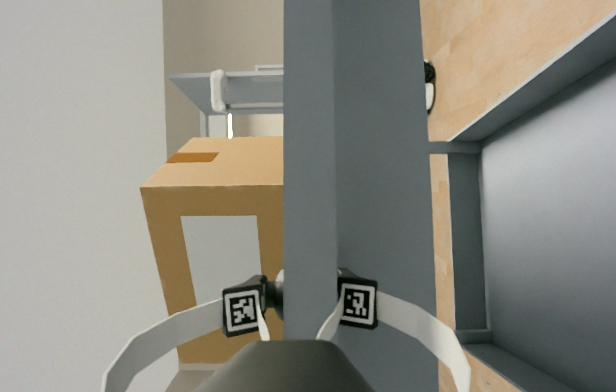

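Request:
{"name": "move", "arguments": {
  "blocking": false,
  "r2": {"base":{"strafe_m":0.19},"pace":"slow"},
  "cameras": []
}}

Request:
{"name": "wait", "arguments": {
  "seconds": 4,
  "cameras": ["r2_head_camera"]
}}

Request:
{"name": "move", "arguments": {
  "blocking": false,
  "r2": {"base":{"translate_m":0.3,"strafe_m":-0.04},"pace":"slow"},
  "cameras": []
}}

Request:
{"name": "wait", "arguments": {
  "seconds": 5,
  "cameras": ["r2_head_camera","r2_wrist_camera"]
}}

Scene clock: 425.80 s.
move: r2 moving
r1: as last shown
r1.lidar_m: 1.97 2.72 1.97 1.86 0.29 0.25 0.38 1.48 1.60 2.87 2.95 1.99
r1.motor_effort: lift_m=+19(19) arm_m=+4(4) wheel_0=-10(10) wheel_1=+4(4) wheel_2=+3(3)
r1.servo_current: wrist_yaw_rad=33(52) wrist_pitch_rad=46(46) wrist_roll_rad=46(52) gripper_m=39(46)
r1.contact_limits: strafe_m 0.5
r1.wrist_depth_mm: - 138 - 353 268 - - / 110 138 - 355 267 - - / 116 139 212 362 270 - - / 135 153 286 362 271 - - / - - - 366 270 - - / 1182 1205 194 370 187 1160 1118 / 842 750 750 143 273 778 820
r2.base_odometry: x=+0.180 y=-0.359 heading=-2.056
r2.turned_by_wheels: +0.000
r2.turned_by_imu: +0.000
r2.base_tilt: forward=-0.7 right=+0.1
r2.lidar_m: 0.37 2.97 2.21 2.15 2.21 1.69 1.62 1.72 2.45 2.55 2.71 0.42
r2.base_status: strafe_m moving
r2.joint_positions: lift_m=+0.681 arm_m=+0.000 wrist_yaw_rad=+0.000 wrist_pitch_rad=+0.000 wrist_roll_rad=+1.569 gripper_m=-0.019
r2.joint_status: not commanded
r2.measured_speeds: translate_m=+0.000 strafe_m=+0.056 rotate_rad=-0.001 lift_m=+0.000 arm_m=+0.000 wrist_yaw_rad=-0.006 wrist_pitch_rad=+0.000 wrist_roll_rad=+0.000
r2.motor_effort: lift_m=+16(16) arm_m=-4(4) wheel_0=-8(8) wheel_1=+8(9) wheel_2=+0(2)
r2.servo_current: wrist_yaw_rad=52(59) wrist_pitch_rad=46(46) wrist_roll_rad=46(52) gripper_m=91(91)
r2.hand_pose: x=+0.4593 y=-0.0873 z=+0.8593 quat_wxyz=(+0.708, +0.706, +0.000, +0.000) (m; r2's base frame)
r2.wrist_depth_mm: - - - 253 254 1808 1205 / - - - 188 247 1756 544 / - - - 183 242 809 - / - - 473 179 236 831 - / - - 496 176 233 820 - / - - 189 172 179 - - / - - 574 - 224 - -
pictures: none
No camera images: "cameras" was empty.

Scene clock: 428.37 s.
earlier move: r2 done
r1.base_odometry: x=-1.870 y=+1.548 heading=+2.887
r1.turned_by_wheels: +0.000
r1.turned_by_imu: +0.000
r1.base_tilt: forward=-1.6 right=+1.2
r1.lidar_m: 2.02 2.73 1.94 1.85 0.31 0.25 0.39 1.51 1.60 2.86 2.94 2.07
r1.base_status: not commanded
r1.joint_positions: lift_m=+0.127 arm_m=+0.000 wrist_yaw_rad=+3.092 wrist_pitch_rad=+0.002 wrist_roll_rad=+0.000 gripper_m=+0.056
r1.joint_status: not commanded
r1.measured_speeds: all 0
r1.motor_effort: lift_m=+19(19) arm_m=+4(4) wheel_0=-9(10) wheel_1=+4(4) wheel_2=+3(3)
r1.servo_current: wrist_yaw_rad=59(65) wrist_pitch_rad=39(52) wrist_roll_rad=52(72) gripper_m=46(46)
r1.contact_limits: strafe_m 0.5
r1.hand_pose: x=-0.1128 y=+0.1017 z=+0.3046 quat_wxyz=(+0.025, -0.001, +0.000, +1.000) (m; r1's base frame)
r1.wrist_depth_mm: - 138 - 355 268 - - / 110 138 - 355 268 - - / 116 139 212 362 270 - - / 135 153 286 362 271 - - / - - - 368 270 - - / 1205 1205 195 368 187 1160 1118 / 831 750 750 143 273 768 809
r2.base_odometry: x=+0.335 y=-0.441 heading=-2.056
r2.turned_by_wheels: +0.000
r2.turned_by_imu: +0.000
r2.base_tilt: forward=-0.7 right=+0.1
r2.lidar_m: 0.41 2.72 2.02 1.96 2.10 1.64 1.61 1.71 2.46 2.72 2.90 0.40
r2.base_status: done
r2.joint_positions: lift_m=+0.681 arm_m=+0.000 wrist_yaw_rad=-0.004 wrist_pitch_rad=+0.000 wrist_roll_rad=+1.569 gripper_m=-0.019
r2.joint_status: not commanded
r2.measured_speeds: all 0
r2.motor_effort: lift_m=+16(16) arm_m=-3(4) wheel_0=-8(13) wheel_1=+2(9) wheel_2=+0(2)
r2.servo_current: wrist_yaw_rad=46(65) wrist_pitch_rad=39(46) wrist_roll_rad=46(59) gripper_m=85(98)
r2.hand_pose: x=+0.4590 y=-0.0885 z=+0.8593 quat_wxyz=(+0.708, +0.706, -0.001, -0.001) (m; r2's base frame)
r2.wrist_depth_mm: - - - 158 214 1618 - / - - 580 160 217 - - / - - 455 163 221 809 - / - - 492 165 225 820 - / - - 564 169 229 - - / - - 188 172 180 - - / - - - - 236 - 508
wait: 2.57 of 4 s (r2 has come to rest)
pictures: r2_head_camera
Images, in order (width x height): r2_head_camera 420x560.

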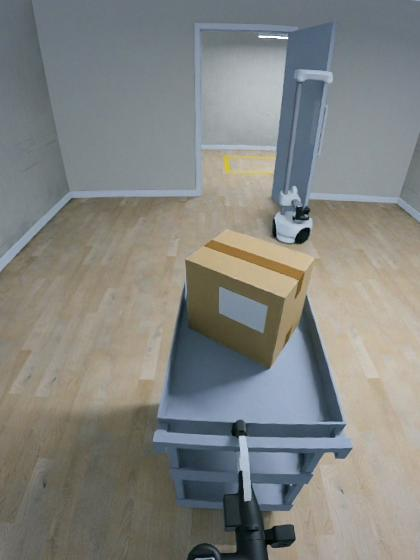

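Scene clock: 428.87 s.
move: r2 moving
r1: as last shown
r1.base_tilt: forward=-1.6 right=+1.3
r1.lidar_m: 2.00 2.74 1.95 1.85 0.29 0.25 0.40 1.52 1.61 2.88 2.96 2.01
r1.servo_current: wrist_yaw_rad=46(65) wrist_pitch_rad=39(52) wrist_roll_rad=39(78) gripper_m=39(46)
r1.contact_limits: strafe_m 0.5
r1.wrist_depth_mm: - 138 - 353 267 - - / 110 138 - 359 270 - - / 116 139 212 359 270 - - / 135 154 286 362 270 - - / 1983 - - 368 270 - - / 1205 1229 194 373 187 1138 1138 / 866 750 750 143 273 778 798
r2.base_odometry: x=+0.328 y=-0.451 heading=-2.056
r2.turned_by_wheels: +0.000
r2.turned_by_imu: +0.000
r2.base_tilt: forward=-0.7 right=+0.1
r2.lidar_m: 0.40 2.71 2.03 1.96 2.13 1.69 1.63 1.74 2.46 2.74 2.91 0.42
r2.base_status: translate_m moving; strafe_m moving
r2.joint_positions: lift_m=+0.681 arm_m=+0.000 wrist_yaw_rad=-0.004 wrist_pitch_rad=+0.000 wrist_roll_rad=+1.569 gripper_m=-0.019
r2.joint_status: not commanded
r2.measured_speeds: translate_m=+0.047 strafe_m=-0.006 rotate_rad=+0.001 lift_m=+0.000 arm_m=+0.000 wrist_yaw_rad=+0.000 wrist_pitch_rad=+0.000 wrist_roll_rad=+0.000
r2.motor_effort: lift_m=+16(16) arm_m=-3(4) wheel_0=+4(10) wheel_1=+4(5) wheel_2=-14(14)
r2.servo_current: wrist_yaw_rad=59(59) wrist_pitch_rad=46(46) wrist_roll_rad=52(65) gripper_m=91(91)
r2.hand_pose: x=+0.4590 y=-0.0885 z=+0.8593 quat_wxyz=(+0.708, +0.706, -0.001, -0.001) (m; r2's base frame)
r2.wrist_depth_mm: - - - 157 213 1661 - / - - 574 160 218 - - / - - 452 163 220 809 - / - - 492 164 224 809 - / - - 559 168 227 - - / - - 188 171 180 - - / - - - - 235 - 512
pictures: none
No camera images: "cameras" was empty.

Scene clock: 432.67 s.
earlier move: r2 done
r1.base_odometry: x=-1.870 y=+1.548 heading=+2.887
r1.turned_by_wheels: +0.000
r1.turned_by_imu: +0.000
r1.base_tilt: forward=-1.6 right=+1.3
r1.lidar_m: 1.99 2.75 1.95 1.84 0.29 0.25 0.37 1.51 1.59 2.87 2.96 1.71
r1.base_status: not commanded
r1.joint_positions: lift_m=+0.127 arm_m=+0.000 wrist_yaw_rad=+3.092 wrist_pitch_rad=+0.002 wrist_roll_rad=+0.000 gripper_m=+0.056
r1.joint_status: not commanded
r1.measured_speeds: all 0
r1.motor_effort: lift_m=+19(19) arm_m=+4(4) wheel_0=-9(10) wheel_1=+4(4) wheel_2=+3(3)
r1.servo_current: wrist_yaw_rad=33(72) wrist_pitch_rad=39(52) wrist_roll_rad=46(78) gripper_m=46(52)
r1.contact_limits: strafe_m 0.5
r1.hand_pose: x=-0.1128 y=+0.1017 z=+0.3046 quat_wxyz=(+0.025, -0.001, +0.000, +1.000) (m; r1's base frame)
r1.wrist_depth_mm: - 138 - 353 268 - - / 110 138 - 357 268 - - / 116 139 211 362 270 - - / 135 153 287 362 270 - - / 1983 - - 366 270 - - / 1182 1205 194 370 187 1138 1118 / 866 759 750 143 273 778 809
r2.base_odometry: x=+0.160 y=-0.688 heading=-2.056
r2.turned_by_wheels: +0.000
r2.turned_by_imu: +0.001
r2.base_tilt: forward=-0.7 right=+0.1
r2.lidar_m: 0.36 0.41 2.09 2.00 2.17 1.98 1.91 2.03 2.80 2.71 2.88 0.43
r2.base_status: done
r2.joint_positions: lift_m=+0.681 arm_m=+0.000 wrist_yaw_rad=-0.003 wrist_pitch_rad=+0.000 wrist_roll_rad=+1.569 gripper_m=-0.019
r2.joint_status: not commanded
r2.measured_speeds: all 0
r2.motor_effort: lift_m=+16(16) arm_m=+4(4) wheel_0=+5(13) wheel_1=+5(8) wheel_2=-7(15)
r2.servo_current: wrist_yaw_rad=52(65) wrist_pitch_rad=46(46) wrist_roll_rad=52(65) gripper_m=85(91)
r2.hand_pose: x=+0.4590 y=-0.0882 z=+0.8593 quat_wxyz=(+0.708, +0.706, -0.001, -0.001) (m; r2's base frame)
r2.wrist_depth_mm: - - - 172 231 1708 1255 / - - - 172 230 1499 - / - - 517 171 231 820 - / - - 473 171 229 820 - / - - 521 171 229 820 - / - - 189 171 182 - - / - - - - 229 - 517
wait: 3.80 of 5 s (r2 has come to rest)
pictures: r2_head_camera, r2_wrist_camera
Images, in order (width x height): r2_head_camera 420x560, r2_wrist_camera 616x392.

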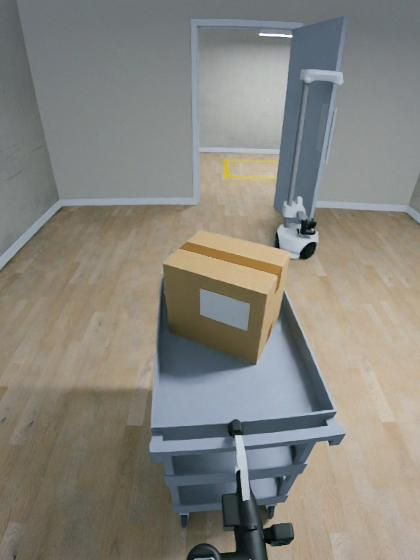

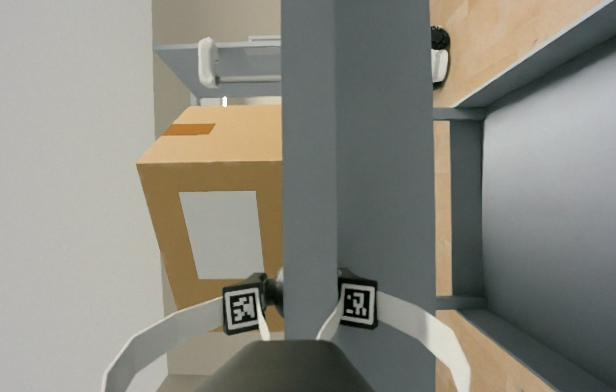

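Request:
{"name": "move", "arguments": {
  "blocking": false,
  "r2": {"base":{"translate_m":0.08,"strafe_m":0.1},"pace":"slow"},
  "cameras": []
}}

Request:
{"name": "wait", "arguments": {
  "seconds": 3,
  "cameras": ["r2_head_camera"]
}}

Request:
{"name": "move", "arguments": {
  "blocking": false,
  "r2": {"base":{"translate_m":0.2,"strafe_m":-0.03},"pace":"slow"},
  "cameras": []
}}

Request:
{"name": "wait", "arguments": {
  "seconds": 4,
  "cameras": ["r2_head_camera"]
}}

Scene clock: 450.40 s.
move: r2 moving
r1: as last shown
r1.lidar_m: 1.98 2.71 1.93 1.83 0.29 0.25 0.39 1.52 1.61 2.86 2.97 1.70
r1.motor_effort: lift_m=+19(19) arm_m=+4(4) wheel_0=-10(10) wheel_1=+4(4) wheel_2=+3(3)
r1.servo_current: wrist_yaw_rad=33(59) wrist_pitch_rad=39(46) wrist_roll_rad=39(59) gripper_m=39(46)
r1.contact_limits: strafe_m 0.5
r1.wrist_depth_mm: - 138 - 353 268 - - / 110 138 - 355 268 - - / 116 139 213 359 270 - - / 135 153 286 362 270 - - / 1921 - - 364 268 - - / 1205 1205 195 373 187 1160 1098 / 842 750 768 143 273 768 809
r2.base_odometry: x=+0.165 y=-0.699 heading=-2.056
r2.turned_by_wheels: -0.001
r2.turned_by_imu: +0.000
r2.base_tilt: forward=-0.7 right=+0.1
r2.lidar_m: 0.38 2.70 2.06 1.98 2.15 1.98 1.91 2.04 2.79 2.73 2.88 0.41
r2.base_status: translate_m moving; strafe_m moving
r2.joint_positions: lift_m=+0.681 arm_m=+0.000 wrist_yaw_rad=-0.003 wrist_pitch_rad=+0.000 wrist_roll_rad=+1.569 gripper_m=-0.019
r2.joint_status: not commanded
r2.measured_speeds: translate_m=+0.031 strafe_m=+0.038 rotate_rad=+0.000 lift_m=+0.000 arm_m=+0.000 wrist_yaw_rad=+0.000 wrist_pitch_rad=+0.000 wrist_roll_rad=+0.000
r2.motor_effort: lift_m=+16(16) arm_m=+4(4) wheel_0=-9(9) wheel_1=+8(9) wheel_2=-11(12)
r2.servo_current: wrist_yaw_rad=39(52) wrist_pitch_rad=39(39) wrist_roll_rad=46(59) gripper_m=78(91)
r2.hand_pose: x=+0.4590 y=-0.0882 z=+0.8593 quat_wxyz=(+0.708, +0.706, -0.001, -0.001) (m; r2's base frame)
r2.wrist_depth_mm: - - - 174 233 1708 1308 / - - - 173 231 1537 - / - - 521 172 231 831 - / - - 477 171 230 820 - / - - 521 171 229 809 - / - - 187 171 180 - - / - - - - 229 - -
pictures: none
No camera images: "cameras" was empty.

Scene clock: 452.47 s.
earlier move: r2 done
r1.base_odometry: x=-1.870 y=+1.548 heading=+2.887
r1.turned_by_wheels: +0.000
r1.turned_by_imu: +0.000
r1.base_tilt: forward=-1.6 right=+1.2
r1.lidar_m: 2.18 2.74 1.98 1.86 0.31 0.25 0.39 1.53 1.61 2.85 2.98 1.67
r1.base_status: not commanded
r1.joint_positions: lift_m=+0.127 arm_m=+0.000 wrist_yaw_rad=+3.092 wrist_pitch_rad=+0.002 wrist_roll_rad=+0.000 gripper_m=+0.056
r1.joint_status: not commanded
r1.measured_speeds: all 0
r1.motor_effort: lift_m=+19(19) arm_m=+4(4) wheel_0=-9(10) wheel_1=+4(4) wheel_2=+3(3)
r1.servo_current: wrist_yaw_rad=39(72) wrist_pitch_rad=46(52) wrist_roll_rad=46(65) gripper_m=39(52)
r1.contact_limits: strafe_m 0.5
r1.hand_pose: x=-0.1128 y=+0.1017 z=+0.3046 quat_wxyz=(+0.025, -0.001, +0.000, +1.000) (m; r1's base frame)
r1.wrist_depth_mm: - 138 - 353 268 - - / 110 138 - 355 268 - - / 116 139 212 357 270 - - / 135 153 286 362 270 - - / 1983 - - 368 271 - - / 1182 1229 193 370 187 1160 1098 / 842 759 768 143 273 768 809
r2.base_odometry: x=+0.211 y=-0.805 heading=-2.057
r2.turned_by_wheels: +0.000
r2.turned_by_imu: +0.000
r2.base_tilt: forward=-0.7 right=+0.1
r2.lidar_m: 0.40 2.63 1.98 1.88 2.05 2.05 1.99 2.12 2.88 2.81 2.99 0.41
r2.base_status: done
r2.joint_positions: lift_m=+0.681 arm_m=+0.000 wrist_yaw_rad=-0.003 wrist_pitch_rad=+0.000 wrist_roll_rad=+1.569 gripper_m=-0.019
r2.joint_status: not commanded
r2.measured_speeds: all 0
r2.motor_effort: lift_m=+16(16) arm_m=+4(4) wheel_0=-6(12) wheel_1=+4(9) wheel_2=-8(12)
r2.servo_current: wrist_yaw_rad=46(59) wrist_pitch_rad=46(46) wrist_roll_rad=52(65) gripper_m=91(91)
r2.hand_pose: x=+0.4590 y=-0.0882 z=+0.8593 quat_wxyz=(+0.708, +0.706, -0.001, -0.001) (m; r2's base frame)
r2.wrist_depth_mm: - - - 154 209 1537 - / - - 544 157 215 - - / - - 452 160 218 - - / - - 504 163 223 809 - / - - 564 167 227 - - / - - 187 171 179 - - / - - - - 236 - 488
wait: 2.07 of 3 s (r2 has come to rest)
pictures: r2_head_camera
Images, in order (width x height): r2_head_camera 420x560.

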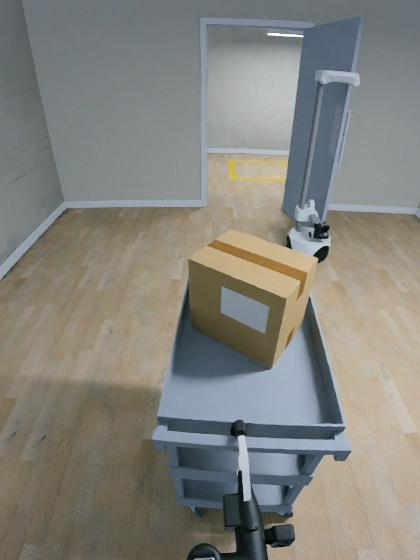

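Scene clock: 452.97 s.
move: r2 moving
r1: as last shown
r1.base_tilt: forward=-1.6 right=+1.3
r1.lidar_m: 2.24 2.72 1.93 1.84 0.30 0.25 0.37 1.53 1.62 2.86 2.95 1.68
r1.servo_current: wrist_yaw_rad=52(59) wrist_pitch_rad=39(46) wrist_roll_rad=52(59) gripper_m=46(46)
r1.contact_limits: strafe_m 0.5
r1.wrist_depth_mm: - 138 - 353 268 - - / 109 138 - 359 270 - - / 116 138 213 362 271 - - / 135 153 286 364 270 - - / 1983 - - 364 271 - - / 1182 1229 193 373 187 1138 1118 / 854 750 750 143 274 778 820
r2.base_odometry: x=+0.204 y=-0.815 heading=-2.056
r2.turned_by_wheels: +0.000
r2.turned_by_imu: +0.000
r2.base_tilt: forward=-0.7 right=+0.0
r2.lidar_m: 0.39 2.62 2.00 1.90 2.04 2.07 2.01 2.11 2.90 2.80 3.00 0.41
r2.base_status: translate_m moving; strafe_m moving
r2.joint_positions: lift_m=+0.681 arm_m=+0.000 wrist_yaw_rad=-0.003 wrist_pitch_rad=+0.000 wrist_roll_rad=+1.569 gripper_m=-0.019
r2.joint_status: not commanded
r2.measured_speeds: translate_m=+0.048 strafe_m=-0.008 rotate_rad=-0.003 lift_m=+0.000 arm_m=+0.000 wrist_yaw_rad=+0.000 wrist_pitch_rad=+0.000 wrist_roll_rad=+0.000
r2.motor_effort: lift_m=+16(16) arm_m=+4(4) wheel_0=+8(11) wheel_1=+6(7) wheel_2=-12(12)
r2.servo_current: wrist_yaw_rad=39(59) wrist_pitch_rad=39(46) wrist_roll_rad=33(52) gripper_m=78(85)
r2.hand_pose: x=+0.4590 y=-0.0882 z=+0.8593 quat_wxyz=(+0.708, +0.706, -0.001, -0.001) (m; r2's base frame)
r2.wrist_depth_mm: - - - 150 206 715 - / - - 530 154 211 - - / - - 449 157 215 - - / - - 500 161 220 820 - / - - 574 165 225 - - / - - 187 170 180 1808 - / - - - - 236 - 1229
pictures: none
No camera images: "cameras" was empty.

Scene clock: 455.77 s.
earlier move: r2 done
r1.base_odometry: x=-1.870 y=+1.548 heading=+2.887
r1.turned_by_wheels: +0.000
r1.turned_by_imu: +0.000
r1.base_tilt: forward=-1.6 right=+1.3
r1.lidar_m: 4.63 2.76 1.94 1.85 0.29 0.25 0.38 1.55 1.58 2.88 2.94 1.49
r1.base_status: not commanded
r1.joint_positions: lift_m=+0.127 arm_m=+0.000 wrist_yaw_rad=+3.092 wrist_pitch_rad=+0.002 wrist_roll_rad=+0.000 gripper_m=+0.056
r1.joint_status: not commanded
r1.measured_speeds: all 0
r1.motor_effort: lift_m=+19(19) arm_m=+4(4) wheel_0=-9(10) wheel_1=+4(4) wheel_2=+3(3)
r1.servo_current: wrist_yaw_rad=46(72) wrist_pitch_rad=39(52) wrist_roll_rad=39(72) gripper_m=39(46)
r1.contact_limits: strafe_m 0.5
r1.hand_pose: x=-0.1128 y=+0.1017 z=+0.3046 quat_wxyz=(+0.025, -0.001, +0.000, +1.000) (m; r1's base frame)
r1.wrist_depth_mm: - 138 - 353 268 - - / 109 138 - 357 267 - - / 116 139 211 359 270 - - / 135 153 286 364 268 - - / 1921 - - 368 270 - - / 1182 1182 193 373 187 1138 1098 / 854 759 759 143 271 768 809
r2.base_odometry: x=+0.091 y=-0.968 heading=-2.056
r2.turned_by_wheels: +0.000
r2.turned_by_imu: +0.002
r2.base_tilt: forward=-0.7 right=+0.0
r2.lidar_m: 0.38 0.45 2.02 1.91 2.06 2.24 2.19 2.32 2.89 2.79 2.96 0.41
r2.base_status: done
r2.joint_positions: lift_m=+0.681 arm_m=+0.000 wrist_yaw_rad=+0.001 wrist_pitch_rad=+0.000 wrist_roll_rad=+1.569 gripper_m=-0.019
r2.joint_status: not commanded
r2.measured_speeds: all 0
r2.motor_effort: lift_m=+16(16) arm_m=+4(4) wheel_0=+7(14) wheel_1=+4(7) wheel_2=-4(13)
r2.servo_current: wrist_yaw_rad=52(65) wrist_pitch_rad=39(46) wrist_roll_rad=39(65) gripper_m=85(91)
r2.hand_pose: x=+0.4593 y=-0.0872 z=+0.8593 quat_wxyz=(+0.708, +0.706, +0.000, +0.000) (m; r2's base frame)
r2.wrist_depth_mm: - - - 153 208 1499 - / - - 549 156 213 - - / - - 452 159 217 - - / - - 500 163 222 809 - / - - 569 166 227 - - / - - 188 170 179 - - / - - - - 236 - 496
wait: 2.80 of 4 s (r2 has come to rest)
pictures: r2_head_camera
Images, in order (width x height): r2_head_camera 420x560.

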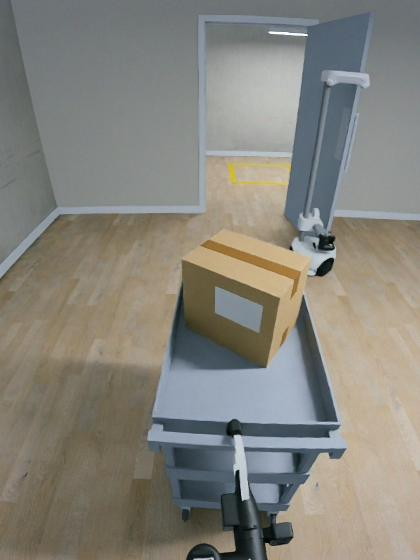

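Request:
{"name": "move", "arguments": {
  "blocking": false,
  "r2": {"base":{"translate_m":0.35,"strafe_m":-0.045},"pace":"slow"},
  "cameras": []
}}

Request:
{"name": "wait", "arguments": {
  "seconds": 5,
  "cameras": ["r2_head_camera","r1_head_right_camera"]
}}

Scene clock: 461.20 s.
move: r2 moving
r1: as last shown
r1.lidar_m: 4.62 2.72 1.97 1.86 0.30 0.25 0.38 1.53 1.61 2.86 2.96 1.49
r1.servo_current: wrist_yaw_rad=20(52) wrist_pitch_rad=39(46) wrist_roll_rad=52(52) gripper_m=39(46)
r1.contact_limits: strafe_m 0.5
r1.wrist_depth_mm: - 138 - 353 270 - - / 110 138 - 357 267 - - / 116 139 212 359 268 - - / 135 153 287 362 272 - - / 1921 - - 364 270 - - / 1182 1205 193 370 187 1138 1118 / 854 750 759 143 274 778 820
r2.base_odometry: x=+0.084 y=-0.978 heading=-2.056
r2.turned_by_wheels: +0.001
r2.turned_by_imu: +0.001
r2.base_tilt: forward=-0.6 right=+0.1
r2.lidar_m: 0.38 0.46 1.98 1.92 2.05 2.27 2.20 2.33 2.87 2.80 2.98 0.42
r2.base_status: translate_m moving; strafe_m moving
r2.joint_positions: lift_m=+0.681 arm_m=+0.000 wrist_yaw_rad=+0.001 wrist_pitch_rad=+0.000 wrist_roll_rad=+1.569 gripper_m=-0.019
r2.joint_status: not commanded
r2.measured_speeds: translate_m=+0.049 strafe_m=-0.006 rotate_rad=+0.002 lift_m=+0.000 arm_m=+0.000 wrist_yaw_rad=+0.000 wrist_pitch_rad=+0.000 wrist_roll_rad=+0.000
r2.motor_effort: lift_m=+16(16) arm_m=+4(4) wheel_0=+10(12) wheel_1=+7(7) wheel_2=-10(11)
r2.servo_current: wrist_yaw_rad=46(46) wrist_pitch_rad=39(46) wrist_roll_rad=46(52) gripper_m=85(91)
r2.hand_pose: x=+0.4593 y=-0.0872 z=+0.8593 quat_wxyz=(+0.708, +0.706, +0.000, +0.000) (m; r2's base frame)
r2.wrist_depth_mm: - - - 153 208 1537 - / - - 549 156 213 - - / - - 452 159 217 - - / - - 492 163 223 820 - / - - 569 167 227 - - / - - 189 170 180 - - / - - - - 236 - 492
pictures: none
No camera images: "cameras" was empty.

Scene clock: 465.50 s.
earlier move: r2 done
r1.base_odometry: x=-1.870 y=+1.548 heading=+2.887
r1.turned_by_wheels: +0.000
r1.turned_by_imu: +0.000
r1.base_tilt: forward=-1.6 right=+1.3
r1.lidar_m: 4.62 2.73 1.94 1.85 0.29 0.25 0.39 1.52 1.63 2.87 2.93 1.16
r1.base_status: not commanded
r1.joint_positions: lift_m=+0.127 arm_m=+0.000 wrist_yaw_rad=+3.092 wrist_pitch_rad=+0.002 wrist_roll_rad=+0.000 gripper_m=+0.056
r1.joint_status: not commanded
r1.measured_speeds: all 0
r1.motor_effort: lift_m=+19(19) arm_m=+4(4) wheel_0=-9(10) wheel_1=+4(4) wheel_2=+3(3)
r1.servo_current: wrist_yaw_rad=52(72) wrist_pitch_rad=46(52) wrist_roll_rad=59(72) gripper_m=46(46)
r1.contact_limits: strafe_m 0.5
r1.hand_pose: x=-0.1128 y=+0.1017 z=+0.3046 quat_wxyz=(+0.025, -0.001, +0.000, +1.000) (m; r1's base frame)
r1.wrist_depth_mm: - 138 - 353 268 - - / 109 138 - 357 268 - - / 116 139 211 362 268 - - / 135 154 285 362 270 - - / 1863 - - 368 271 - - / 1182 1205 193 368 187 1160 1118 / 854 750 759 143 273 768 798
r2.base_odometry: x=-0.112 y=-1.256 heading=-2.056
r2.turned_by_wheels: +0.000
r2.turned_by_imu: +0.002
r2.base_tilt: forward=-0.7 right=+0.1
r2.lidar_m: 0.40 0.43 2.02 1.96 2.06 2.61 2.54 2.69 2.87 2.77 2.94 0.44
r2.base_status: done
r2.joint_positions: lift_m=+0.681 arm_m=+0.000 wrist_yaw_rad=+0.001 wrist_pitch_rad=+0.000 wrist_roll_rad=+1.569 gripper_m=-0.019
r2.joint_status: not commanded
r2.measured_speeds: all 0
r2.motor_effort: lift_m=+16(16) arm_m=+4(4) wheel_0=+6(13) wheel_1=+5(8) wheel_2=-5(11)
r2.servo_current: wrist_yaw_rad=46(65) wrist_pitch_rad=46(46) wrist_roll_rad=46(59) gripper_m=85(98)
r2.hand_pose: x=+0.4593 y=-0.0872 z=+0.8593 quat_wxyz=(+0.708, +0.706, +0.000, +0.000) (m; r2's base frame)
r2.wrist_depth_mm: - - - 161 217 1618 539 / - - 615 163 220 778 - / - - 459 165 222 831 - / - - 488 167 225 820 - / - - 549 168 229 - - / - - 188 171 180 - - / - - - - 234 - 496
wait: 4.30 of 5 s (r2 has come to rest)
pictures: r1_head_right_camera, r2_head_camera
Images, in order (width x height): r1_head_right_camera 420x672, r2_head_camera 420x560.

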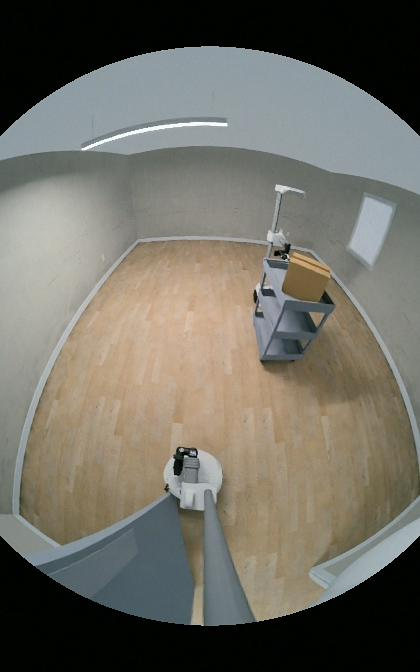

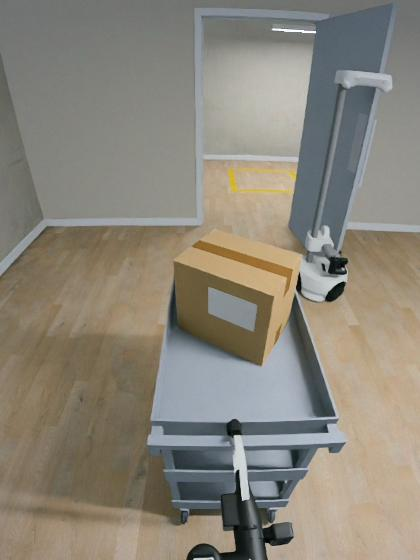

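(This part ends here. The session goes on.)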